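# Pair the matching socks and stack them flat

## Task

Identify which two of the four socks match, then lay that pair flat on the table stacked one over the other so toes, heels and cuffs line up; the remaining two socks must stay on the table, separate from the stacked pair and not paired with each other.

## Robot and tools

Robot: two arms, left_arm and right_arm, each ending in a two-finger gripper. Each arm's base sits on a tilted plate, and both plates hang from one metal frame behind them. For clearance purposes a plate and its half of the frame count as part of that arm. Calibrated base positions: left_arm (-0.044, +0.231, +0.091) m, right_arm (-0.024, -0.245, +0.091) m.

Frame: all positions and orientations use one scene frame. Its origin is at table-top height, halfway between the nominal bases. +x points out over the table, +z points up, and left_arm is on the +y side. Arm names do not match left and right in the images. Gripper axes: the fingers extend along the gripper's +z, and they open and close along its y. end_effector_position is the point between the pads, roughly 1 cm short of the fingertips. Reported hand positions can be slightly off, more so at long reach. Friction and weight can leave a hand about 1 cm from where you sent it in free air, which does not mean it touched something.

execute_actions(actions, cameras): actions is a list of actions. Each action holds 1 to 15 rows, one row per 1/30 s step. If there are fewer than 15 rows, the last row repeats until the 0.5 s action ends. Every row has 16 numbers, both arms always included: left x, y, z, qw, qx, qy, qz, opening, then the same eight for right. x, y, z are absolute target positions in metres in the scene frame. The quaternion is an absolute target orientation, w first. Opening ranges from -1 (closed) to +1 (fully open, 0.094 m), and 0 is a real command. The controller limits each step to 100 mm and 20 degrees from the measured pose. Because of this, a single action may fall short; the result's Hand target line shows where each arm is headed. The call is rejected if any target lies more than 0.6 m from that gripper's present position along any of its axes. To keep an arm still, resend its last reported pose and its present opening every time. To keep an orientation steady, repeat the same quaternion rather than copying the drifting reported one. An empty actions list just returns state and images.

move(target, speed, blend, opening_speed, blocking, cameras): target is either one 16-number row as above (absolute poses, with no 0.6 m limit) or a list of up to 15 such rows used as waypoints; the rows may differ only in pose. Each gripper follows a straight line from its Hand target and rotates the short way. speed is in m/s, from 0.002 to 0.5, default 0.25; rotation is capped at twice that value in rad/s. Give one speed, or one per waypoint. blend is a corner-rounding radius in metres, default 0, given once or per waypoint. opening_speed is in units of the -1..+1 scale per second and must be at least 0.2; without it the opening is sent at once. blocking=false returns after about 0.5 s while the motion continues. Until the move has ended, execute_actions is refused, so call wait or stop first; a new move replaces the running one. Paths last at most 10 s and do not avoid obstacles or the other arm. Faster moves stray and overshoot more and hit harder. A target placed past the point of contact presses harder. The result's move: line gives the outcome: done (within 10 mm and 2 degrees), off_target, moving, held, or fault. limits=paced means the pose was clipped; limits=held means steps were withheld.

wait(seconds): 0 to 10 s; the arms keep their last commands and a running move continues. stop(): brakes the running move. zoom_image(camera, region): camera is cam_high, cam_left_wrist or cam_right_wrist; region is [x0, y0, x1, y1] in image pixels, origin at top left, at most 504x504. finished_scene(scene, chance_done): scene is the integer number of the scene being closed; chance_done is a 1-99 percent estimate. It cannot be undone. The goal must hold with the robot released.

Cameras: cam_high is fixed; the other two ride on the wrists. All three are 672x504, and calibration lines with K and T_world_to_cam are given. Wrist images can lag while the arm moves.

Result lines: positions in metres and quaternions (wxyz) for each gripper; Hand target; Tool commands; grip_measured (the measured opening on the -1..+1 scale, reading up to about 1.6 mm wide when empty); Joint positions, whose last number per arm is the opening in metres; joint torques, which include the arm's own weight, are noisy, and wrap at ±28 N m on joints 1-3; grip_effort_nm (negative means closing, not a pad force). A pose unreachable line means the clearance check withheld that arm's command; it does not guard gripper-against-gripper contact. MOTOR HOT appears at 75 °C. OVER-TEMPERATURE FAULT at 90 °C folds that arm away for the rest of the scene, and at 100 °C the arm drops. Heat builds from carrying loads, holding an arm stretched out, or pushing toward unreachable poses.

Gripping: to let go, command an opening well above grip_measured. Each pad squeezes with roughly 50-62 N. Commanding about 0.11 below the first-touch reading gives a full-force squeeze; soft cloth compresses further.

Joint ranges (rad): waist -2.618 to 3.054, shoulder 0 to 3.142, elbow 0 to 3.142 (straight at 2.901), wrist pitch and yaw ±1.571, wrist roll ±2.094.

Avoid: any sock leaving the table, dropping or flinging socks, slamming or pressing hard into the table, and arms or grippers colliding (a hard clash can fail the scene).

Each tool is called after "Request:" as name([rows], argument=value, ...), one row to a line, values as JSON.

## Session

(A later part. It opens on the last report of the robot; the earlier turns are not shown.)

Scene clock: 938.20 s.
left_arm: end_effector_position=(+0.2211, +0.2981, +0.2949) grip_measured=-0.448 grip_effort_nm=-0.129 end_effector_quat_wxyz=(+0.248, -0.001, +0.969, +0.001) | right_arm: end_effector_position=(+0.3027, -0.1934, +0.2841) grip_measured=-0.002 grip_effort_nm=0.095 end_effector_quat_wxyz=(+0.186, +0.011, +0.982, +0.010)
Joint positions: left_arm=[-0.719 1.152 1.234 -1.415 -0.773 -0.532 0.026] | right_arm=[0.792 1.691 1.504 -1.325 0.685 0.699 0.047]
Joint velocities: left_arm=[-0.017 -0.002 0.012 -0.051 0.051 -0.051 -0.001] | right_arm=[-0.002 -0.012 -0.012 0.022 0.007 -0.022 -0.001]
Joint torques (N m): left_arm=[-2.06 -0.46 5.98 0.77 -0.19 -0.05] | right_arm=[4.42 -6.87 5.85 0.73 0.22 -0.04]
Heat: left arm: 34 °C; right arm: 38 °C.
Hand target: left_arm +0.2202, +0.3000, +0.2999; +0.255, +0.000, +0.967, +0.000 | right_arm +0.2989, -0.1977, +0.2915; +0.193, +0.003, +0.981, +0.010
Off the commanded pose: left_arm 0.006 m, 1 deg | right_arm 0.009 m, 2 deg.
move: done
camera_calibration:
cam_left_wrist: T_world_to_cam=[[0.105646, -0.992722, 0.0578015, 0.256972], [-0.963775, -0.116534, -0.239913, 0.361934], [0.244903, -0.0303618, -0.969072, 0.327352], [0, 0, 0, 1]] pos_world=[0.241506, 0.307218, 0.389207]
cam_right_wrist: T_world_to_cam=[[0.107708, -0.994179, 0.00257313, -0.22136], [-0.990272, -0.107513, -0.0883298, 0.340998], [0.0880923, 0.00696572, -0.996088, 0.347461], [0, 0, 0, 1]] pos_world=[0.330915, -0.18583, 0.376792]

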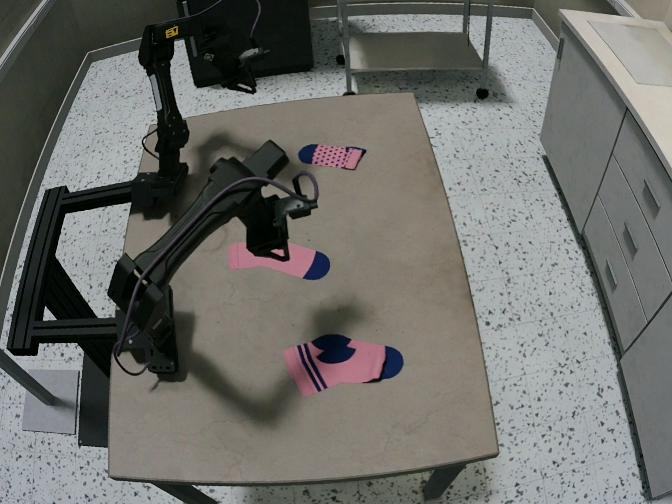

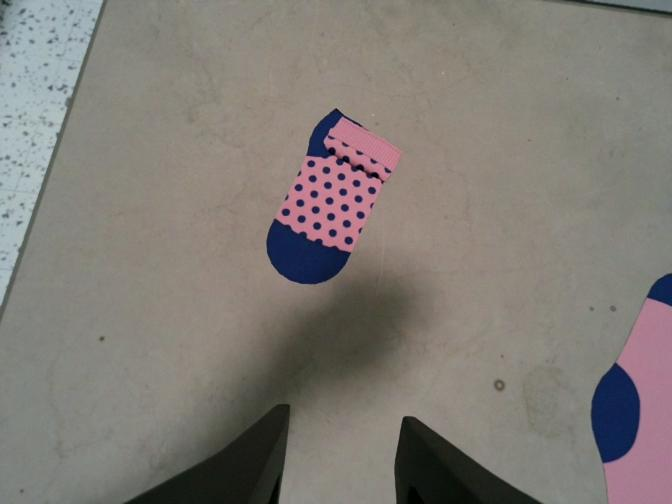

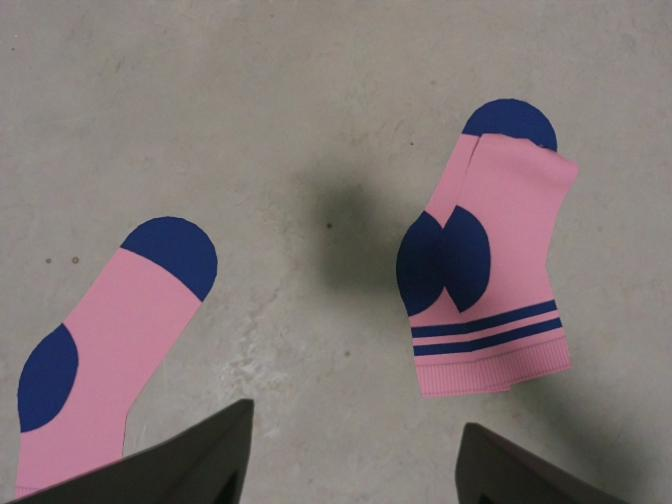

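Request:
move(target=[0.22,0.3,0.3,0.255,0,0.967,0,-0.45,0.284,-0.35,0.08,0,0.5878,0.809,0,-0.4])

Scene clock: 955.00 s.
left_arm: end_effector_position=(+0.2211, +0.2981, +0.2949) grip_measured=-0.448 grip_effort_nm=-0.134 end_effector_quat_wxyz=(+0.248, -0.001, +0.969, +0.001) | right_arm: end_effector_position=(+0.2886, -0.3579, +0.0852) grip_measured=-0.398 grip_effort_nm=-0.129 end_effector_quat_wxyz=(+0.011, +0.587, +0.810, -0.008)
Joint positions: left_arm=[-0.719 1.152 1.234 -1.415 -0.773 -0.532 0.026] | right_arm=[-0.022 1.607 1.077 -0.873 0.512 1.192 0.028]
Joint velocities: left_arm=[-0.007 0.012 -0.017 -0.022 0.022 0.007 0] | right_arm=[-0.017 -0.007 -0.007 0.022 -0.066 -0.051 0]
Joint torques (N m): left_arm=[-2 -0.57 5.96 0.75 -0.21 -0.02] | right_arm=[3.17 -6.15 3.74 0.57 -0.02 0.09]
Heat: left arm: 34 °C; right arm: 37 °C.
Hand target: left_arm +0.2202, +0.3000, +0.2999; +0.255, +0.000, +0.967, +0.000 | right_arm +0.2855, -0.3532, +0.0781; +0.004, +0.587, +0.810, -0.011
Off the commanded pose: left_arm 0.006 m, 1 deg | right_arm 0.011 m, 2 deg.
move: off_target (right_arm)
camera_calibration:
cam_left_wrist: T_world_to_cam=[[0.105646, -0.992722, 0.0578015, 0.256972], [-0.963775, -0.116534, -0.239913, 0.361934], [0.244903, -0.0303618, -0.969072, 0.327352], [0, 0, 0, 1]] pos_world=[0.241506, 0.307218, 0.389207]
cam_right_wrist: T_world_to_cam=[[-0.903138, -0.429011, -0.0170355, 0.112809], [-0.418738, 0.871357, 0.255724, 0.447871], [-0.0948646, 0.238088, -0.9666, 0.284705], [0, 0, 0, 1]] pos_world=[0.316431, -0.409644, 0.162586]

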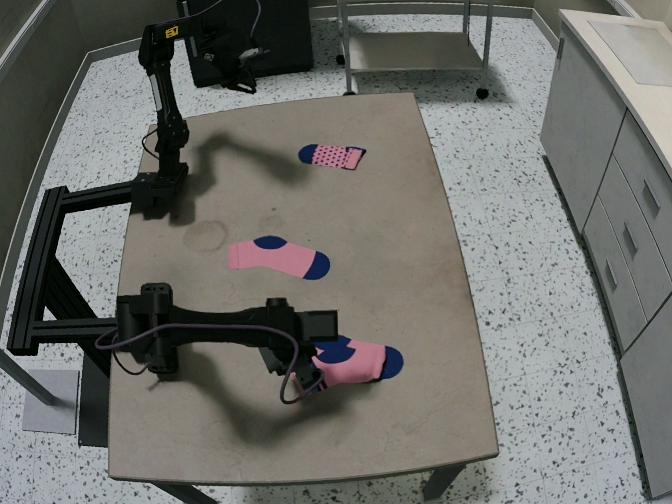

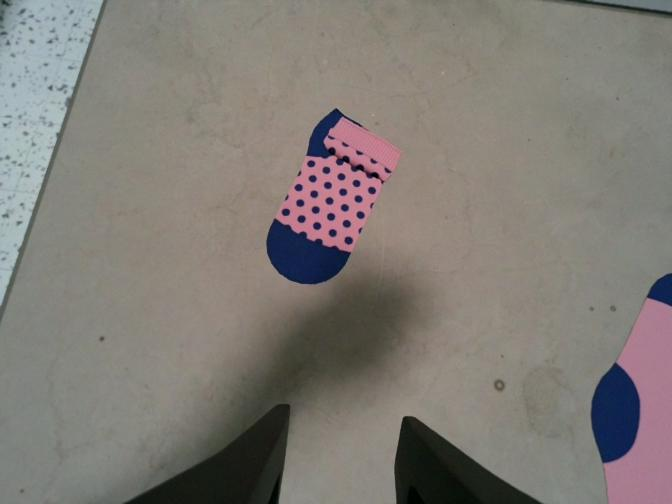

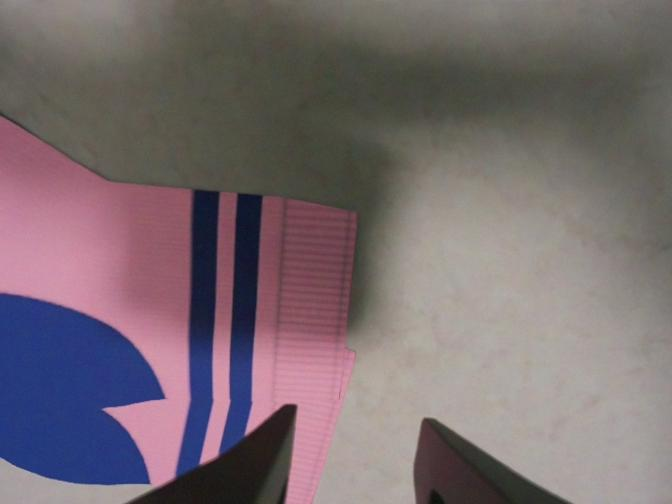

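Request:
move([
  [0.22,0.3,0.3,0.255,0,0.967,0,-0.45,0.293,-0.339,0.06,0,0.5878,0.809,0,-0.4],
  [0.22,0.3,0.3,0.255,0,0.967,0,-0.45,0.293,-0.339,0.006,0,0.5878,0.809,0,-0.4],
], speed=0.05, cameras=["cam_right_wrist"])

Scene clock: 961.00 s.
left_arm: end_effector_position=(+0.2211, +0.2981, +0.2949) grip_measured=-0.448 grip_effort_nm=-0.129 end_effector_quat_wxyz=(+0.248, -0.001, +0.969, +0.001) | right_arm: end_effector_position=(+0.2958, -0.3434, +0.0177) grip_measured=-0.398 grip_effort_nm=-0.120 end_effector_quat_wxyz=(+0.004, +0.588, +0.809, -0.001)
Joint positions: left_arm=[-0.719 1.152 1.234 -1.415 -0.773 -0.532 0.026] | right_arm=[-0.093 1.767 0.982 -0.587 0.479 1.118 0.028]
Joint velocities: left_arm=[0.017 0.007 0.002 -0.007 0.022 -0.007 0] | right_arm=[-0.012 -0.017 -0.012 -0.007 -0.066 -0.037 0]
Joint torques (N m): left_arm=[-2.14 -0.57 5.97 0.82 -0.25 0.01] | right_arm=[2.8 -5.97 2.74 0.94 -0.05 -0.09]
Heat: left arm: 34 °C; right arm: 36 °C.
Hand target: left_arm +0.2202, +0.3000, +0.2999; +0.255, +0.000, +0.967, +0.000 | right_arm +0.2933, -0.3392, +0.0060; -0.001, +0.588, +0.809, -0.001
Off the commanded pose: left_arm 0.006 m, 1 deg | right_arm 0.013 m, 0 deg.
move: off_target (right_arm)
camera_calibration:
cam_right_wrist: T_world_to_cam=[[-0.904446, -0.426005, -0.0223186, 0.12592], [-0.415237, 0.867182, 0.274905, 0.452693], [-0.0977564, 0.257904, -0.961212, 0.224261], [0, 0, 0, 1]] pos_world=[0.323786, -0.396762, 0.0939252]
Images, in order (width x height): cam_right_wrist 672x504.

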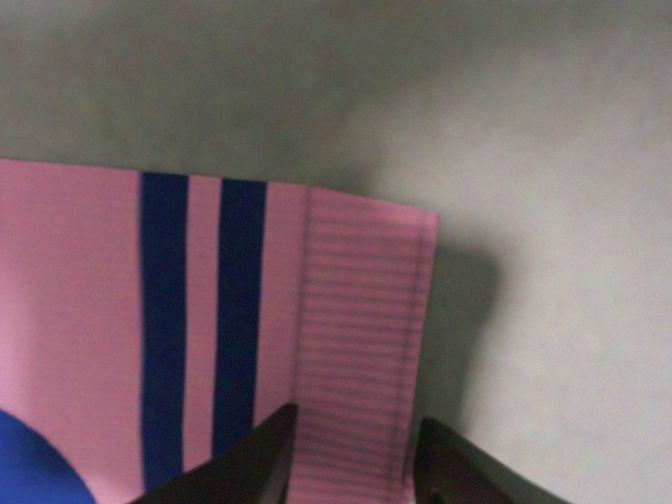

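Request:
move([
  [0.22,0.3,0.3,0.255,0,0.967,0,-0.45,0.295,-0.339,0.04,0,0.5878,0.809,0,-0.4],
  [0.22,0.3,0.3,0.255,0,0.967,0,-0.45,0.3015,-0.337,0.035,0,0.5878,0.809,0,-0.4],
  [0.22,0.3,0.3,0.255,0,0.967,0,-0.45,0.3015,-0.337,0.006,0,0.5878,0.809,0,-0.4],
], speed=0.05, cameras=["cam_right_wrist"])

Request:
move([
  [0.22,0.3,0.3,0.255,0,0.967,0,-0.45,0.3015,-0.337,0.006,0,0.5878,0.809,0,-1],
], opening_speed=0.8, cameras=[])

Request:
move([
  [0.22,0.3,0.3,0.255,0,0.967,0,-0.45,0.3015,-0.337,0.06,0,0.5878,0.809,0,-1],
], speed=0.06)

Scene clock: 966.80 s.
left_arm: end_effector_position=(+0.2211, +0.2981, +0.2949) grip_measured=-0.448 grip_effort_nm=-0.139 end_effector_quat_wxyz=(+0.248, -0.001, +0.969, +0.001) | right_arm: end_effector_position=(+0.3003, -0.3399, +0.0178) grip_measured=-0.398 grip_effort_nm=-0.120 end_effector_quat_wxyz=(+0.000, +0.586, +0.810, -0.001)
Joint positions: left_arm=[-0.719 1.152 1.234 -1.415 -0.773 -0.532 0.026] | right_arm=[-0.083 1.789 1.008 -0.603 0.478 1.129 0.028]
Joint velocities: left_arm=[0.012 0.012 -0.002 -0.007 0.081 -0.022 -0.001] | right_arm=[0.002 -0.022 0.002 -0.007 -0.007 -0.037 0]
Joint torques (N m): left_arm=[-2.22 -0.4 5.79 0.81 -0.16 -0.05] | right_arm=[2.82 -5.98 3.29 0.96 -0.04 -0.09]
Heat: left arm: 34 °C; right arm: 36 °C.
Hand target: left_arm +0.2202, +0.3000, +0.2999; +0.255, +0.000, +0.967, +0.000 | right_arm +0.3010, -0.3371, +0.0064; +0.000, +0.588, +0.809, +0.000
Off the commanded pose: left_arm 0.006 m, 1 deg | right_arm 0.012 m, 0 deg.
move: off_target (right_arm)
camera_calibration:
cam_right_wrist: T_world_to_cam=[[-0.90283, -0.4296, -0.0185166, 0.129672], [-0.417071, 0.864394, 0.280848, 0.451003], [-0.104646, 0.26128, -0.959574, 0.227032], [0, 0, 0, 1]] pos_world=[0.32893, -0.393456, 0.0935919]
Images, in order (width x height): cam_right_wrist 672x504.

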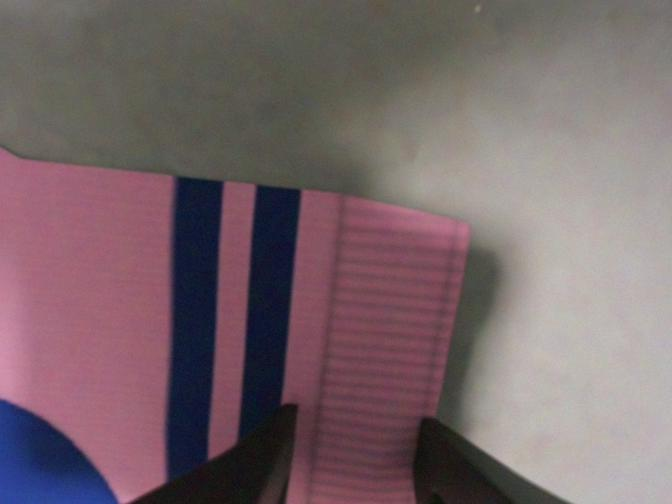

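Scene clock: 967.77 s.
left_arm: end_effector_position=(+0.2211, +0.2981, +0.2949) grip_measured=-0.448 grip_effort_nm=-0.129 end_effector_quat_wxyz=(+0.248, -0.001, +0.969, +0.001) | right_arm: end_effector_position=(+0.3073, -0.3385, +0.0179) grip_measured=-0.986 grip_effort_nm=-0.784 end_effector_quat_wxyz=(+0.008, +0.591, +0.806, +0.011)
Joint positions: left_arm=[-0.719 1.152 1.234 -1.415 -0.773 -0.532 0.026] | right_arm=[-0.083 1.789 1.008 -0.574 0.465 1.128 0.001]
Joint velocities: left_arm=[-0.022 0.002 -0.007 -0.022 -0.007 -0.037 -0.001] | right_arm=[-0.017 -0.002 -0.002 -0.022 -0.081 0.066 0]
Joint torques (N m): left_arm=[-1.96 -0.4 5.86 0.78 -0.22 -0.05] | right_arm=[2.84 -6.02 3.34 0.67 0.09 -0.07]
Heat: left arm: 34 °C; right arm: 36 °C.
Hand target: left_arm +0.2202, +0.3000, +0.2999; +0.255, +0.000, +0.967, +0.000 | right_arm +0.3013, -0.3370, +0.0064; +0.000, +0.588, +0.809, +0.000
Off the commanded pose: left_arm 0.006 m, 1 deg | right_arm 0.013 m, 2 deg.
move: off_target (right_arm)
No camera images: "cameras" was empty.

Scene clock: 969.37 s.
left_arm: end_effector_position=(+0.2211, +0.2981, +0.2949) grip_measured=-0.448 grip_effort_nm=-0.139 end_effector_quat_wxyz=(+0.248, -0.001, +0.969, +0.001) | right_arm: end_effector_position=(+0.2933, -0.3329, +0.0474) grip_measured=-0.986 grip_effort_nm=-0.779 end_effector_quat_wxyz=(-0.016, +0.585, +0.811, -0.003)
Joint positions: left_arm=[-0.719 1.152 1.234 -1.415 -0.773 -0.532 0.026] | right_arm=[-0.025 1.736 1.052 -0.762 0.474 1.203 0.001]
Joint velocities: left_arm=[0.002 0.007 -0.007 0.022 -0.022 0.051 0] | right_arm=[-0.002 -0.017 -0.017 0.007 -0.051 0.037 0.001]
Joint torques (N m): left_arm=[-2.14 -0.44 5.82 0.77 -0.2 -0.04] | right_arm=[4.79 -10.24 6.19 0.12 0.12 0.07]
Heat: left arm: 34 °C; right arm: 37 °C.
Hand target: left_arm +0.2202, +0.3000, +0.2999; +0.255, +0.000, +0.967, +0.000 | right_arm +0.3011, -0.3366, +0.0600; +0.000, +0.588, +0.809, +0.001
Off the commanded pose: left_arm 0.006 m, 1 deg | right_arm 0.016 m, 2 deg.
move: off_target (right_arm)
camera_calibration:
cam_left_wrist: T_world_to_cam=[[0.105646, -0.992722, 0.0578015, 0.256972], [-0.963775, -0.116534, -0.239913, 0.361934], [0.244903, -0.0303618, -0.969072, 0.327352], [0, 0, 0, 1]] pos_world=[0.241506, 0.307218, 0.389207]
cam_right_wrist: T_world_to_cam=[[-0.901317, -0.433159, 0.000212195, 0.124389], [-0.412443, 0.85836, 0.305138, 0.429197], [-0.132355, 0.274938, -0.952308, 0.265191], [0, 0, 0, 1]] pos_world=[0.324233, -0.387437, 0.121554]

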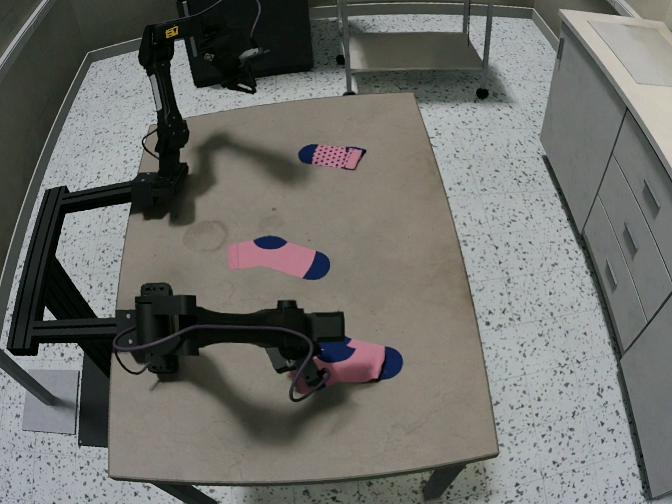

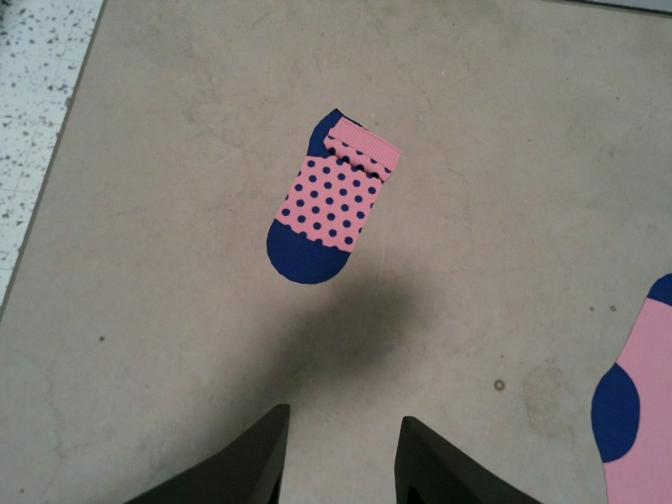

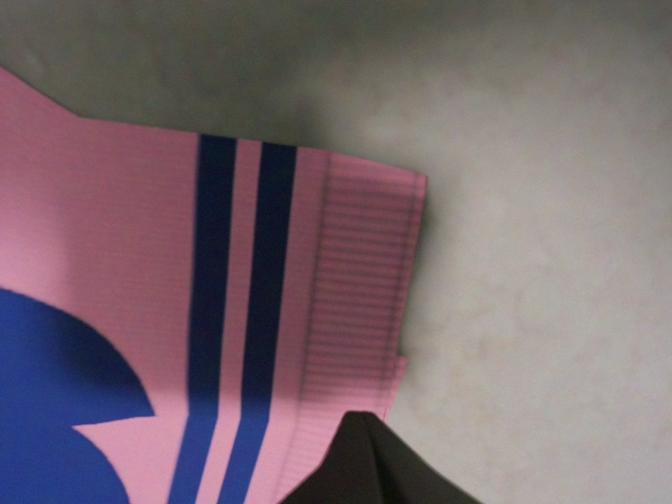

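Request:
move([
  [0.22,0.3,0.3,0.255,0,0.967,0,-0.45,0.303,-0.342,0.05,0,0.5878,0.809,0,-0.3],
], speed=0.06, cameras=[])

Request:
move([
  [0.22,0.3,0.3,0.255,0,0.967,0,-0.45,0.3025,-0.342,-0.005,0,0.5878,0.809,0,-0.3],
], speed=0.06, cameras=[])

Request:
move([
  [0.22,0.3,0.3,0.255,0,0.967,0,-0.45,0.3025,-0.342,-0.005,0,0.5878,0.809,0,-1],
], opening_speed=0.8, cameras=[])

Request:
move([
  [0.22,0.3,0.3,0.255,0,0.967,0,-0.45,0.3015,-0.337,0.06,0,0.5878,0.809,0,-1],
], speed=0.06)

Scene clock: 977.17 s.
left_arm: end_effector_position=(+0.2211, +0.2981, +0.2949) grip_measured=-0.448 grip_effort_nm=-0.134 end_effector_quat_wxyz=(+0.248, -0.001, +0.969, +0.001) | right_arm: end_effector_position=(+0.2921, -0.3365, +0.0456) grip_measured=-0.302 grip_effort_nm=0.090 end_effector_quat_wxyz=(-0.017, +0.583, +0.812, -0.006)
Joint positions: left_arm=[-0.719 1.152 1.234 -1.415 -0.773 -0.532 0.026] | right_arm=[-0.038 1.736 1.052 -0.761 0.475 1.187 0.033]
Joint velocities: left_arm=[0.007 -0.002 -0.002 0.007 0.007 0.007 -0.001] | right_arm=[0.017 0.002 -0.007 -0.037 0.037 -0.066 0.001]
Joint torques (N m): left_arm=[-2.06 -0.34 5.82 0.82 -0.22 -0.07] | right_arm=[3.34 -8.75 5.79 0.51 0.09 -0.08]
Heat: left arm: 34 °C; right arm: 38 °C.
Hand target: left_arm +0.2202, +0.3000, +0.2999; +0.255, +0.000, +0.967, +0.000 | right_arm +0.3026, -0.3421, +0.0505; +0.000, +0.588, +0.809, +0.000
Off the commanded pose: left_arm 0.006 m, 1 deg | right_arm 0.013 m, 2 deg.
move: off_target (right_arm)
No camera images: "cameras" was empty.

Scene clock: 978.57 s.
left_arm: end_effector_position=(+0.2211, +0.2981, +0.2949) grip_measured=-0.448 grip_effort_nm=-0.129 end_effector_quat_wxyz=(+0.248, -0.001, +0.969, +0.001) | right_arm: end_effector_position=(+0.3048, -0.3464, +0.0158) grip_measured=-0.302 grip_effort_nm=0.095 end_effector_quat_wxyz=(+0.003, +0.585, +0.811, +0.001)
Joint positions: left_arm=[-0.719 1.152 1.234 -1.415 -0.773 -0.532 0.026] | right_arm=[-0.103 1.793 1.021 -0.592 0.472 1.098 0.033]
Joint velocities: left_arm=[-0.012 0.002 -0.012 -0.007 -0.066 0.022 0] | right_arm=[-0.012 -0.012 -0.027 0.007 -0.022 0.007 -0.001]
Joint torques (N m): left_arm=[-2.1 -0.57 5.96 0.79 -0.2 -0.1] | right_arm=[2.13 -4.82 2.24 1.27 -0.03 -0.08]
Heat: left arm: 34 °C; right arm: 38 °C.
Hand target: left_arm +0.2202, +0.3000, +0.2999; +0.255, +0.000, +0.967, +0.000 | right_arm +0.3012, -0.3424, -0.0037; -0.001, +0.588, +0.809, -0.001
Off the commanded pose: left_arm 0.006 m, 1 deg | right_arm 0.021 m, 1 deg.
move: off_target (right_arm)
No camera images: "cameras" was empty.

Scene clock: 979.67 s.
left_arm: end_effector_position=(+0.2211, +0.2981, +0.2949) grip_measured=-0.448 grip_effort_nm=-0.134 end_effector_quat_wxyz=(+0.248, -0.001, +0.969, +0.001) | right_arm: end_effector_position=(+0.3150, -0.3439, +0.0161) grip_measured=-0.979 grip_effort_nm=-0.989 end_effector_quat_wxyz=(+0.015, +0.592, +0.806, +0.020)
Joint positions: left_arm=[-0.719 1.152 1.234 -1.415 -0.773 -0.532 0.026] | right_arm=[-0.103 1.793 1.021 -0.55 0.449 1.097 0.001]
Joint velocities: left_arm=[-0.007 -0.022 -0.007 0.022 -0.051 0.022 -0.001] | right_arm=[-0.007 -0.012 0.002 0.037 -0.051 0.022 -0.002]
Joint torques (N m): left_arm=[-2.19 -0.43 5.87 0.8 -0.21 -0.05] | right_arm=[2.24 -4.96 2.21 0.88 0.18 -0.07]
Heat: left arm: 34 °C; right arm: 37 °C.
Hand target: left_arm +0.2202, +0.3000, +0.2999; +0.255, +0.000, +0.967, +0.000 | right_arm +0.3018, -0.3420, -0.0035; +0.000, +0.588, +0.809, +0.000
Off the commanded pose: left_arm 0.006 m, 1 deg | right_arm 0.025 m, 3 deg.
move: off_target (right_arm)
No camera images: "cameras" was empty.

Scene clock: 981.40 s.
left_arm: end_effector_position=(+0.2211, +0.2981, +0.2949) grip_measured=-0.448 grip_effort_nm=-0.139 end_effector_quat_wxyz=(+0.248, -0.001, +0.969, +0.001) | right_arm: end_effector_position=(+0.2935, -0.3327, +0.0472) grip_measured=-0.981 grip_effort_nm=-1.018 end_effector_quat_wxyz=(-0.015, +0.585, +0.811, -0.003)
Joint positions: left_arm=[-0.719 1.152 1.234 -1.415 -0.773 -0.532 0.026] | right_arm=[-0.025 1.736 1.051 -0.759 0.475 1.203 0.001]
Joint velocities: left_arm=[-0.002 -0.002 0.002 0.081 -0.037 -0.007 0] | right_arm=[0.002 0.002 0.002 0.007 0.007 -0.022 0.001]
Joint torques (N m): left_arm=[-2.09 -0.43 5.91 0.79 -0.27 -0.03] | right_arm=[4.78 -10.28 6.19 0.1 0.13 0.09]
Heat: left arm: 34 °C; right arm: 38 °C.
Hand target: left_arm +0.2202, +0.3000, +0.2999; +0.255, +0.000, +0.967, +0.000 | right_arm +0.3012, -0.3366, +0.0600; +0.001, +0.588, +0.809, +0.001
Off the commanded pose: left_arm 0.006 m, 1 deg | right_arm 0.016 m, 2 deg.
move: off_target (right_arm)
camera_calibration:
cam_left_wrist: T_world_to_cam=[[0.105646, -0.992722, 0.0578015, 0.256972], [-0.963775, -0.116534, -0.239913, 0.361934], [0.244903, -0.0303618, -0.969072, 0.327352], [0, 0, 0, 1]] pos_world=[0.241506, 0.307218, 0.389207]
cam_right_wrist: T_world_to_cam=[[-0.901234, -0.433332, -0.000682519, 0.124629], [-0.412966, 0.858398, 0.304323, 0.429422], [-0.131287, 0.274548, -0.952569, 0.264563], [0, 0, 0, 1]] pos_world=[0.324391, -0.387244, 0.121416]

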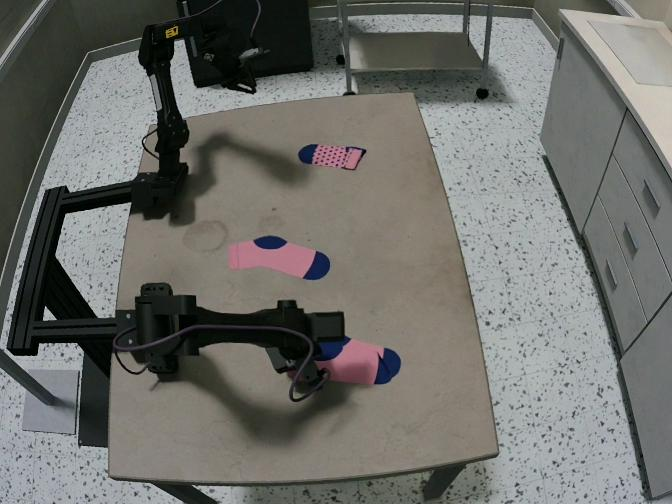

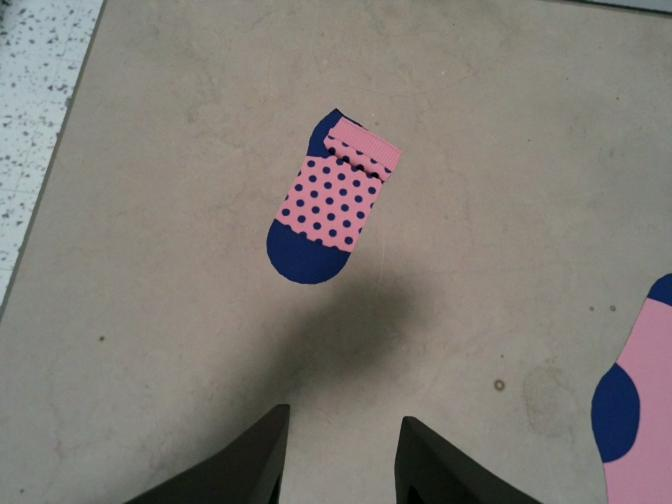

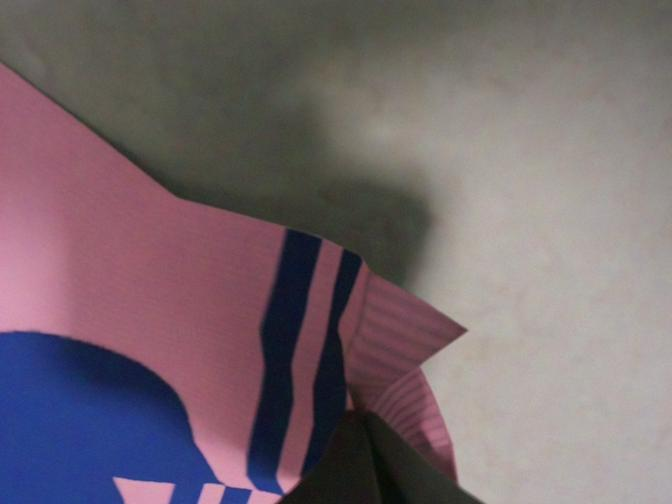

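Request:
move([
  [0.22,0.3,0.3,0.255,0,0.967,0,-0.45,0.34,-0.335,0.13,0,0.5878,0.809,0,-1],
  [0.22,0.3,0.3,0.255,0,0.967,0,-0.45,0.43,-0.325,0.26,0.1481,0.6525,0.7376,0.0907,-1],
], speed=0.12, blend=0.02)

Scene clock: 987.23 s.
left_arm: end_effector_position=(+0.2211, +0.2981, +0.2949) grip_measured=-0.448 grip_effort_nm=-0.134 end_effector_quat_wxyz=(+0.248, -0.001, +0.969, +0.001) | right_arm: end_effector_position=(+0.4251, -0.3283, +0.2582) grip_measured=-0.981 grip_effort_nm=-1.023 end_effector_quat_wxyz=(+0.143, +0.659, +0.731, +0.100)
Joint positions: left_arm=[-0.719 1.152 1.234 -1.415 -0.773 -0.532 0.026] | right_arm=[0.289 1.824 1.859 -1.225 0.618 1.55 0.001]
Joint velocities: left_arm=[0.002 0.012 -0.002 -0.022 0.007 -0.037 0.001] | right_arm=[-0.002 0.002 -0.017 -0.066 -0.051 -0.095 0]
Joint torques (N m): left_arm=[-2 -0.49 5.79 0.82 -0.26 -0.06] | right_arm=[5.79 -7.12 7.84 0.77 0.19 0.05]
Heat: left arm: 34 °C; right arm: 38 °C.
Hand target: left_arm +0.2202, +0.3000, +0.2999; +0.255, +0.000, +0.967, +0.000 | right_arm +0.4269, -0.3244, +0.2623; +0.146, +0.655, +0.735, +0.096
Off the commanded pose: left_arm 0.006 m, 1 deg | right_arm 0.006 m, 2 deg.
move: done
camera_calibration:
cam_left_wrist: T_world_to_cam=[[0.105646, -0.992722, 0.0578015, 0.256972], [-0.963775, -0.116534, -0.239913, 0.361934], [0.244903, -0.0303618, -0.969072, 0.327352], [0, 0, 0, 1]] pos_world=[0.241506, 0.307218, 0.389207]
cam_right_wrist: T_world_to_cam=[[-0.910061, -0.235744, -0.3409, 0.401698], [-0.299852, 0.942302, 0.148847, 0.435345], [0.286141, 0.237679, -0.928241, 0.285832], [0, 0, 0, 1]] pos_world=[0.414321, -0.383465, 0.33746]

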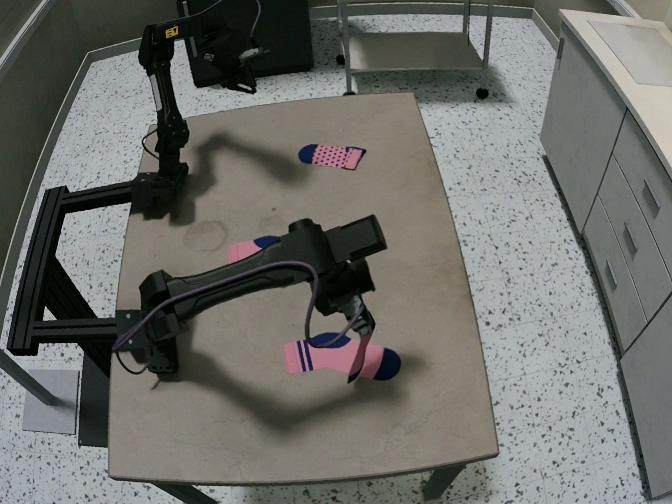

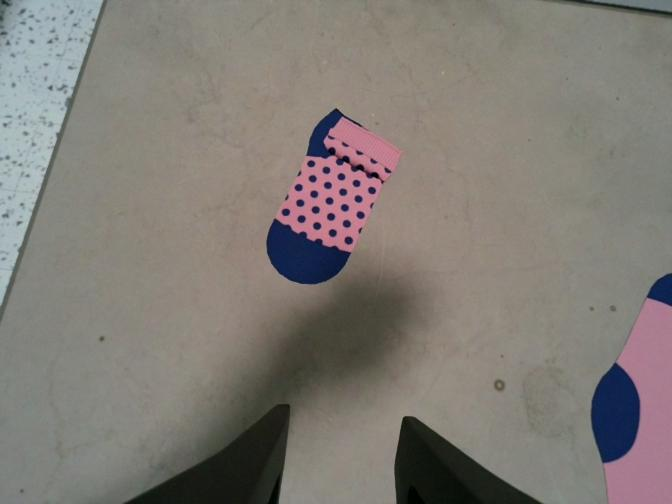

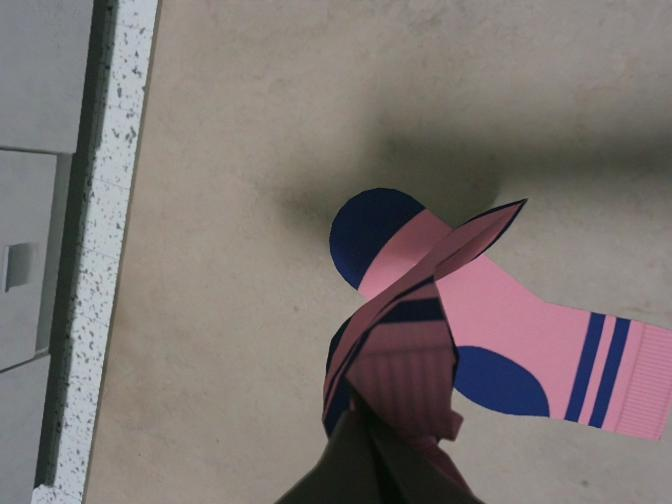

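Request:
move(target=[0.22,0.3,0.3,0.255,0,0.967,0,-0.45,0.5,-0.328,0.255,0.2207,0.64,0.7235,0.1353,-1], speed=0.1)

Scene clock: 999.77 s.
left_arm: end_effector_position=(+0.2211, +0.2981, +0.2949) grip_measured=-0.448 grip_effort_nm=-0.134 end_effector_quat_wxyz=(+0.248, -0.001, +0.969, +0.001) | right_arm: end_effector_position=(+0.4900, -0.3258, +0.2516) grip_measured=-0.981 grip_effort_nm=-1.023 end_effector_quat_wxyz=(+0.208, +0.640, +0.728, +0.134)
Joint positions: left_arm=[-0.719 1.152 1.234 -1.415 -0.773 -0.532 0.026] | right_arm=[0.257 1.926 1.911 -0.973 0.636 1.381 0.001]
Joint velocities: left_arm=[-0.002 0.007 0.012 -0.022 -0.022 -0.022 0] | right_arm=[0.007 0.002 -0.002 0.022 -0.022 0.007 0.002]
Joint torques (N m): left_arm=[-2.14 -0.53 6.01 0.78 -0.24 -0.11] | right_arm=[4.89 -8.44 8.44 1.41 0.16 -0.07]
Heat: left arm: 34 °C; right arm: 37 °C.
Hand target: left_arm +0.2202, +0.3000, +0.2999; +0.255, +0.000, +0.967, +0.000 | right_arm +0.4989, -0.3283, +0.2556; +0.219, +0.641, +0.723, +0.136
Off the commanded pose: left_arm 0.006 m, 1 deg | right_arm 0.011 m, 2 deg.
move: off_target (right_arm)
camera_calibration:
cam_left_wrist: T_world_to_cam=[[0.105646, -0.992722, 0.0578015, 0.256972], [-0.963775, -0.116534, -0.239913, 0.361934], [0.244903, -0.0303618, -0.969072, 0.327352], [0, 0, 0, 1]] pos_world=[0.241506, 0.307218, 0.389207]
cam_right_wrist: T_world_to_cam=[[-0.846268, -0.270914, -0.458733, 0.446019], [-0.335118, 0.940064, 0.0630494, 0.491579], [0.414158, 0.207087, -0.886334, 0.177304], [0, 0, 0, 1]] pos_world=[0.468757, -0.378, 0.330761]

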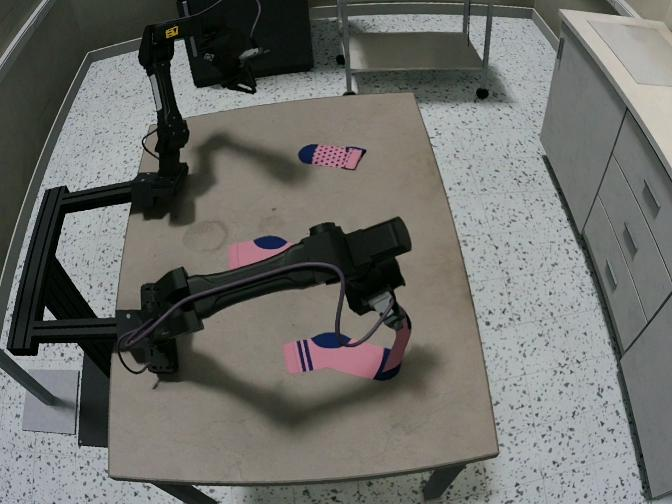

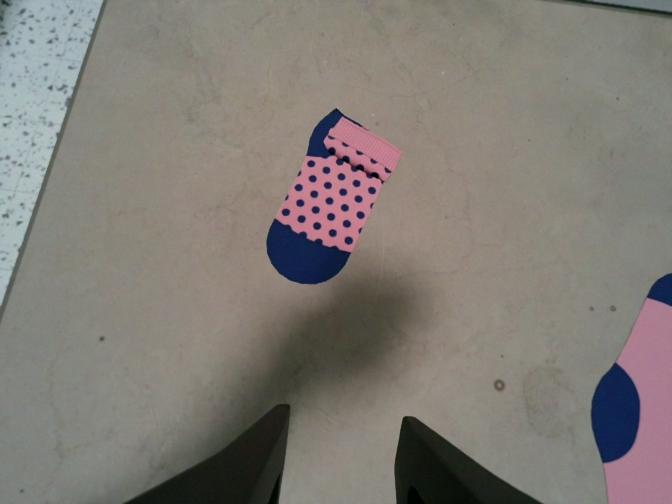

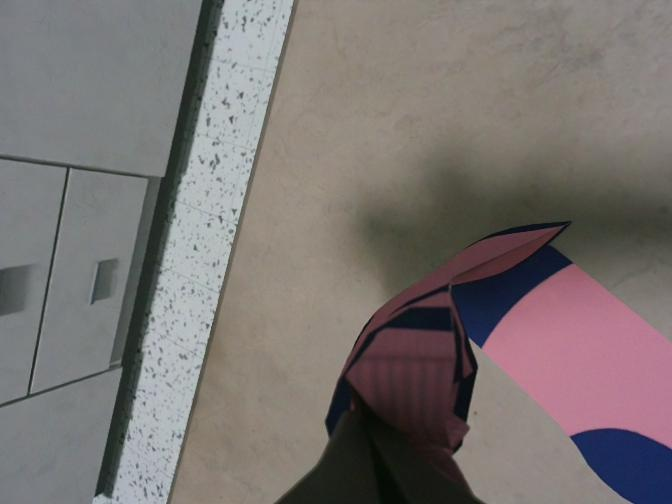

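Request:
zoom_image(camera="cam_high", region=[340, 270, 440, 400])

Scaled by 3.877.

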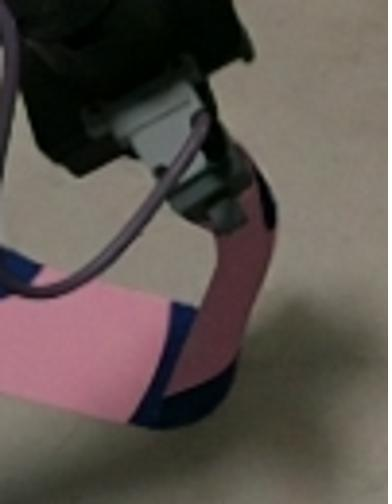

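Request:
move([
  [0.22,0.3,0.3,0.255,0,0.967,0,-0.45,0.5,-0.328,0.2,0.2207,0.64,0.7235,0.1353,-1],
  [0.22,0.3,0.3,0.255,0,0.967,0,-0.45,0.475,-0.325,0.165,0.1481,0.6525,0.7376,0.0907,-1],
  [0.22,0.3,0.3,0.255,0,0.967,0,-0.45,0.41,-0.315,0.135,0.1,0.658,0.744,0.06,-1],
  [0.22,0.3,0.3,0.255,0,0.967,0,-0.45,0.34,-0.303,0.09,0.05,0.662,0.748,0.03,-1],
  [0.22,0.3,0.3,0.255,0,0.967,0,-0.45,0.28,-0.294,0.04,0,0.6626,0.749,0,-1],
], speed=0.1, blend=[0.02,0.02,0.02,0.02,0])

Request:
zoom_image(camera="cam_high", region=[250, 300, 430, 420])

Scene clock: 1011.03 s.
left_arm: end_effector_position=(+0.2211, +0.2981, +0.2949) grip_measured=-0.448 grip_effort_nm=-0.139 end_effector_quat_wxyz=(+0.248, -0.001, +0.969, +0.001) | right_arm: end_effector_position=(+0.2828, -0.2915, +0.0337) grip_measured=-0.981 grip_effort_nm=-1.009 end_effector_quat_wxyz=(-0.003, +0.652, +0.758, -0.013)
Joint positions: left_arm=[-0.719 1.152 1.234 -1.415 -0.773 -0.532 0.026] | right_arm=[0.091 1.792 0.961 -0.668 0.514 1.503 0.001]
Joint velocities: left_arm=[-0.012 0.007 -0.002 -0.051 0.007 -0.007 -0.001] | right_arm=[-0.017 -0.002 0.002 0.007 -0.022 0.007 0]
Joint torques (N m): left_arm=[-2.24 -0.44 5.78 0.79 -0.23 -0.1] | right_arm=[3.47 -9.98 3.22 0.5 -0.03 0.08]
Heat: left arm: 34 °C; right arm: 38 °C.
Hand target: left_arm +0.2202, +0.3000, +0.2999; +0.255, +0.000, +0.967, +0.000 | right_arm +0.2839, -0.2935, +0.0372; +0.004, +0.660, +0.751, -0.004
Off the commanded pose: left_arm 0.006 m, 1 deg | right_arm 0.007 m, 2 deg.
move: done
camera_calibration:
cam_left_wrist: T_world_to_cam=[[0.105646, -0.992722, 0.0578015, 0.256972], [-0.963775, -0.116534, -0.239913, 0.361934], [0.244903, -0.0303618, -0.969072, 0.327352], [0, 0, 0, 1]] pos_world=[0.241506, 0.307218, 0.389207]
cam_right_wrist: T_world_to_cam=[[-0.962113, -0.272635, 0.00299074, 0.196722], [-0.26151, 0.925844, 0.27281, 0.371647], [-0.0771467, 0.261692, -0.962063, 0.220248], [0, 0, 0, 1]] pos_world=[0.30345, -0.348091, 0.109915]

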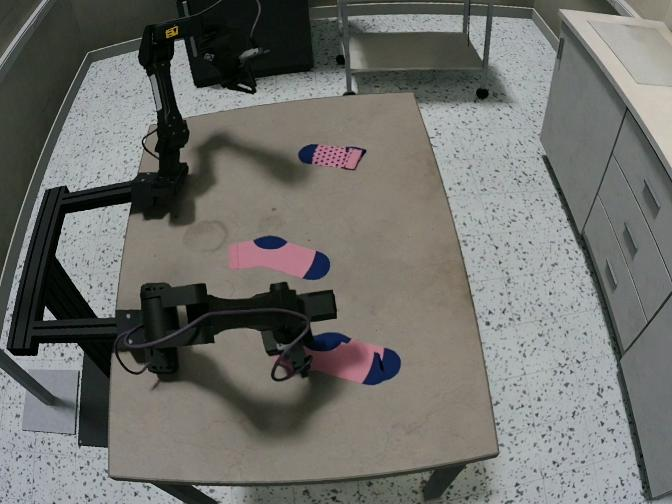

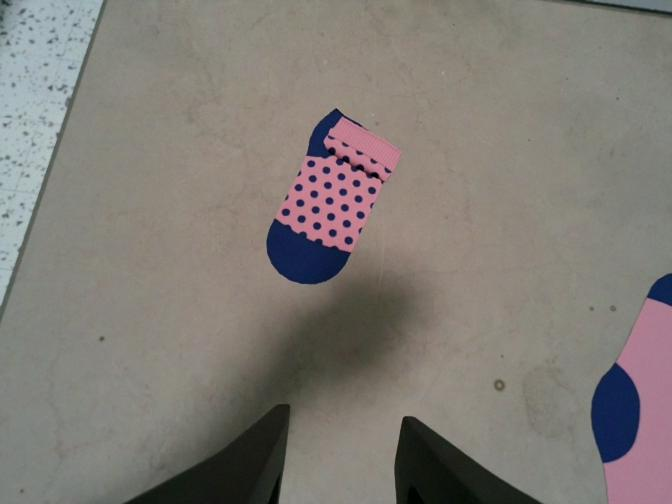

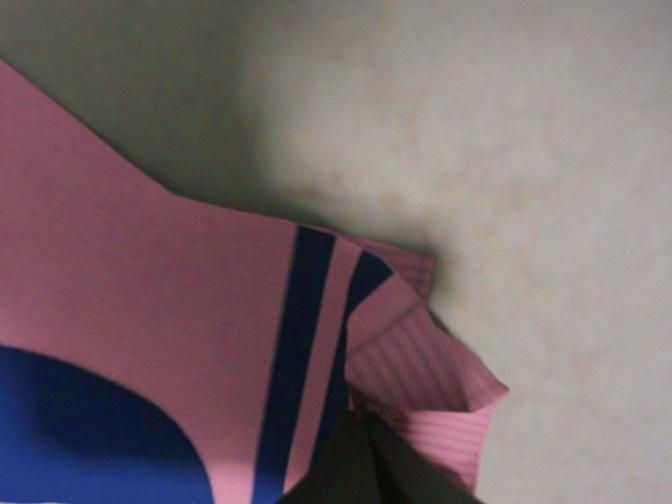

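Scaled by 2.800.

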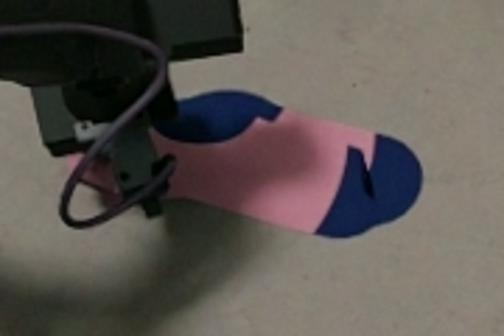

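Request:
move([
  [0.22,0.3,0.3,0.255,0,0.967,0,-0.45,0.28,-0.294,0.002,0,0.6626,0.749,0,-1],
], speed=0.06, cameras=[])

Request:
move([
  [0.22,0.3,0.3,0.255,0,0.967,0,-0.45,0.28,-0.294,0.002,0,0.6626,0.749,0,-0.3],
], opening_speed=1, cameras=[])

Request:
move([
  [0.22,0.3,0.3,0.255,0,0.967,0,-0.45,0.28,-0.294,0.09,0,0.6626,0.749,0,-0.3],
  [0.22,0.3,0.3,0.255,0,0.967,0,-0.45,0.3,-0.2,0.29,0.19,0,0.982,0,-0.3],
], speed=[0.08,0.25])

Request:
zoom_image(camera="cam_right_wrist", region=[360, 70, 620, 410])

Scene clock: 1018.00 s.
left_arm: end_effector_position=(+0.2211, +0.2981, +0.2949) grip_measured=-0.448 grip_effort_nm=-0.129 end_effector_quat_wxyz=(+0.248, -0.001, +0.969, +0.001) | right_arm: end_effector_position=(+0.2823, -0.2978, +0.0174) grip_measured=-0.981 grip_effort_nm=-1.018 end_effector_quat_wxyz=(+0.003, +0.660, +0.751, -0.002)
Joint positions: left_arm=[-0.719 1.152 1.234 -1.415 -0.773 -0.532 0.026] | right_arm=[0.041 1.794 0.909 -0.56 0.5 1.453 0.001]
Joint velocities: left_arm=[-0.002 -0.002 -0.012 -0.022 -0.037 0.007 0.001] | right_arm=[0.012 -0.017 -0.002 -0.037 -0.007 0.022 0]
Joint torques (N m): left_arm=[-2.1 -0.53 5.75 0.76 -0.23 -0.03] | right_arm=[2.22 -4.89 2.19 1.16 -0.08 -0.11]
Heat: left arm: 34 °C; right arm: 38 °C.
Hand target: left_arm +0.2202, +0.3000, +0.2999; +0.255, +0.000, +0.967, +0.000 | right_arm +0.2793, -0.2946, +0.0028; -0.001, +0.663, +0.749, -0.001
Off the commanded pose: left_arm 0.006 m, 1 deg | right_arm 0.016 m, 1 deg.
move: off_target (right_arm)
No camera images: "cameras" was empty.

Scene clock: 1018.93 s.
left_arm: end_effector_position=(+0.2211, +0.2981, +0.2949) grip_measured=-0.448 grip_effort_nm=-0.134 end_effector_quat_wxyz=(+0.248, -0.001, +0.969, +0.001) | right_arm: end_effector_position=(+0.2858, -0.2975, +0.0175) grip_measured=-0.303 grip_effort_nm=0.120 end_effector_quat_wxyz=(+0.007, +0.662, +0.750, +0.003)
Joint positions: left_arm=[-0.719 1.152 1.234 -1.415 -0.773 -0.532 0.026] | right_arm=[0.041 1.794 0.909 -0.545 0.499 1.451 0.033]
Joint velocities: left_arm=[-0.012 0.002 -0.002 0.022 -0.081 0.022 -0.001] | right_arm=[-0.027 0.007 -0.007 0.007 -0.037 0.051 0]
Joint torques (N m): left_arm=[-2.3 -0.57 5.87 0.78 -0.25 -0.07] | right_arm=[2.32 -4.96 2.14 1.04 -0.06 -0.08]
Heat: left arm: 34 °C; right arm: 38 °C.
Hand target: left_arm +0.2202, +0.3000, +0.2999; +0.255, +0.000, +0.967, +0.000 | right_arm +0.2795, -0.2942, +0.0029; +0.000, +0.663, +0.749, +0.000
Off the commanded pose: left_arm 0.006 m, 1 deg | right_arm 0.017 m, 1 deg.
move: off_target (right_arm)
No camera images: "cameras" was empty.

Scene clock: 1023.80 s.
left_arm: end_effector_position=(+0.2211, +0.2981, +0.2949) grip_measured=-0.448 grip_effort_nm=-0.134 end_effector_quat_wxyz=(+0.248, -0.001, +0.969, +0.001) | right_arm: end_effector_position=(+0.2954, -0.1987, +0.2854) grip_measured=-0.302 grip_effort_nm=0.095 end_effector_quat_wxyz=(+0.186, +0.012, +0.982, +0.014)
Joint positions: left_arm=[-0.719 1.152 1.234 -1.415 -0.773 -0.532 0.026] | right_arm=[0.797 1.656 1.477 -1.332 0.68 0.706 0.033]
Joint velocities: left_arm=[-0.002 -0.017 0.002 -0.037 -0.007 -0.007 0] | right_arm=[-0.007 -0.002 -0.012 -0.022 0.022 0.037 -0.001]
Joint torques (N m): left_arm=[-2.13 -0.62 5.91 0.78 -0.22 -0.05] | right_arm=[4.3 -3.73 7.9 0.74 0.27 -0.07]
Heat: left arm: 34 °C; right arm: 38 °C.
Hand target: left_arm +0.2202, +0.3000, +0.2999; +0.255, +0.000, +0.967, +0.000 | right_arm +0.2972, -0.1976, +0.2926; +0.193, +0.003, +0.981, +0.011
Off the commanded pose: left_arm 0.006 m, 1 deg | right_arm 0.007 m, 2 deg.
move: done
camera_calibration:
cam_left_wrist: T_world_to_cam=[[0.105646, -0.992722, 0.0578015, 0.256972], [-0.963775, -0.116534, -0.239913, 0.361934], [0.244903, -0.0303618, -0.969072, 0.327352], [0, 0, 0, 1]] pos_world=[0.241506, 0.307218, 0.389207]
cam_right_wrist: T_world_to_cam=[[0.106822, -0.994265, -0.00519442, -0.223419], [-0.990352, -0.105935, -0.0893395, 0.33395], [0.0882768, 0.0146877, -0.995988, 0.350798], [0, 0, 0, 1]] pos_world=[0.323626, -0.191913, 0.378064]

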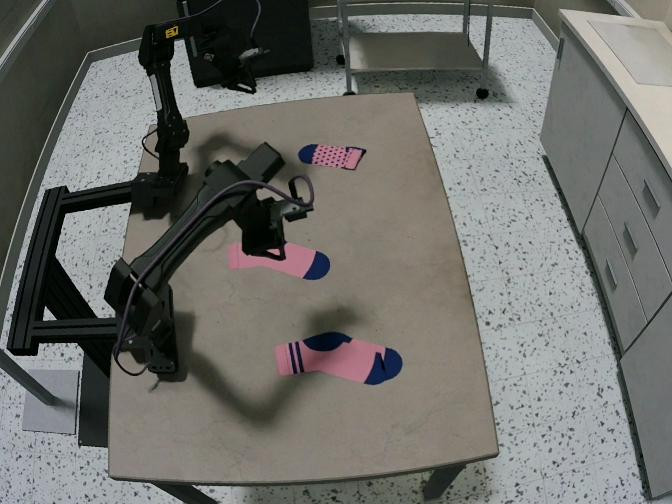

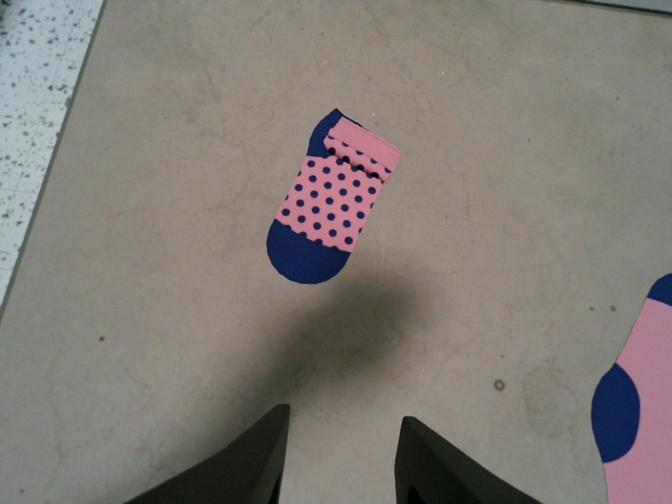

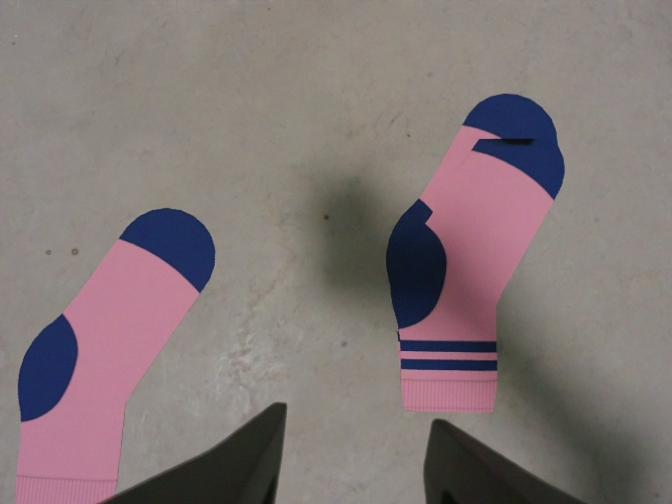

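Scaled by 1.482.

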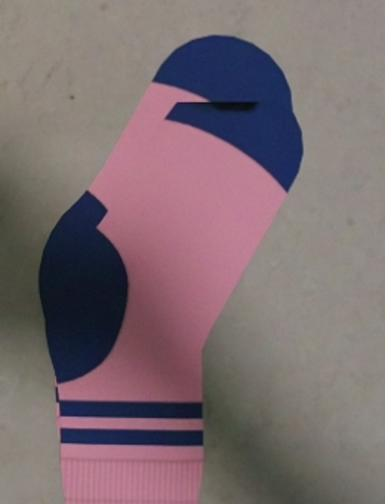

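Request:
move(target=[0.22,0.3,0.3,0.255,0,0.967,0,-0.45,0.272,-0.29,0.08,0,0.6626,0.749,0,-0.3], cameras=["cam_right_wrist"])

Scene clock: 1043.17 s.
left_arm: end_effector_position=(+0.2211, +0.2981, +0.2949) grip_measured=-0.448 grip_effort_nm=-0.129 end_effector_quat_wxyz=(+0.248, -0.001, +0.969, +0.001) | right_arm: end_effector_position=(+0.2787, -0.2954, +0.0848) grip_measured=-0.302 grip_effort_nm=0.095 end_effector_quat_wxyz=(+0.011, +0.662, +0.750, -0.003)
Joint positions: left_arm=[-0.719 1.152 1.234 -1.415 -0.773 -0.532 0.026] | right_arm=[0.171 1.658 1.006 -0.854 0.527 1.601 0.033]
Joint velocities: left_arm=[-0.027 -0.007 -0.002 -0.051 -0.11 0.037 0.001] | right_arm=[-0.027 -0.002 -0.027 -0.066 -0.037 0.051 -0.001]
Joint torques (N m): left_arm=[-2.14 -0.54 5.96 0.83 -0.24 -0.03] | right_arm=[3.29 -5.56 3.66 0.53 -0.01 0.13]
Heat: left arm: 34 °C; right arm: 36 °C.
Hand target: left_arm +0.2202, +0.3000, +0.2999; +0.255, +0.000, +0.967, +0.000 | right_arm +0.2742, -0.2920, +0.0780; +0.005, +0.661, +0.750, -0.008
Off the commanded pose: left_arm 0.006 m, 1 deg | right_arm 0.010 m, 1 deg.
move: done
camera_calibration:
cam_right_wrist: T_world_to_cam=[[-0.968102, -0.248859, -0.0290998, 0.202948], [-0.247697, 0.933096, 0.260725, 0.359544], [-0.0377309, 0.259616, -0.964974, 0.258816], [0, 0, 0, 1]] pos_world=[0.295298, -0.352177, 0.161914]
Images, in order (width x height): cam_right_wrist 672x504.

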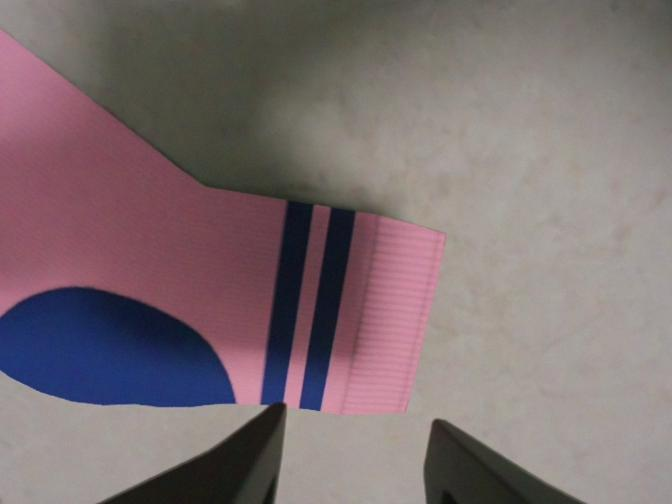

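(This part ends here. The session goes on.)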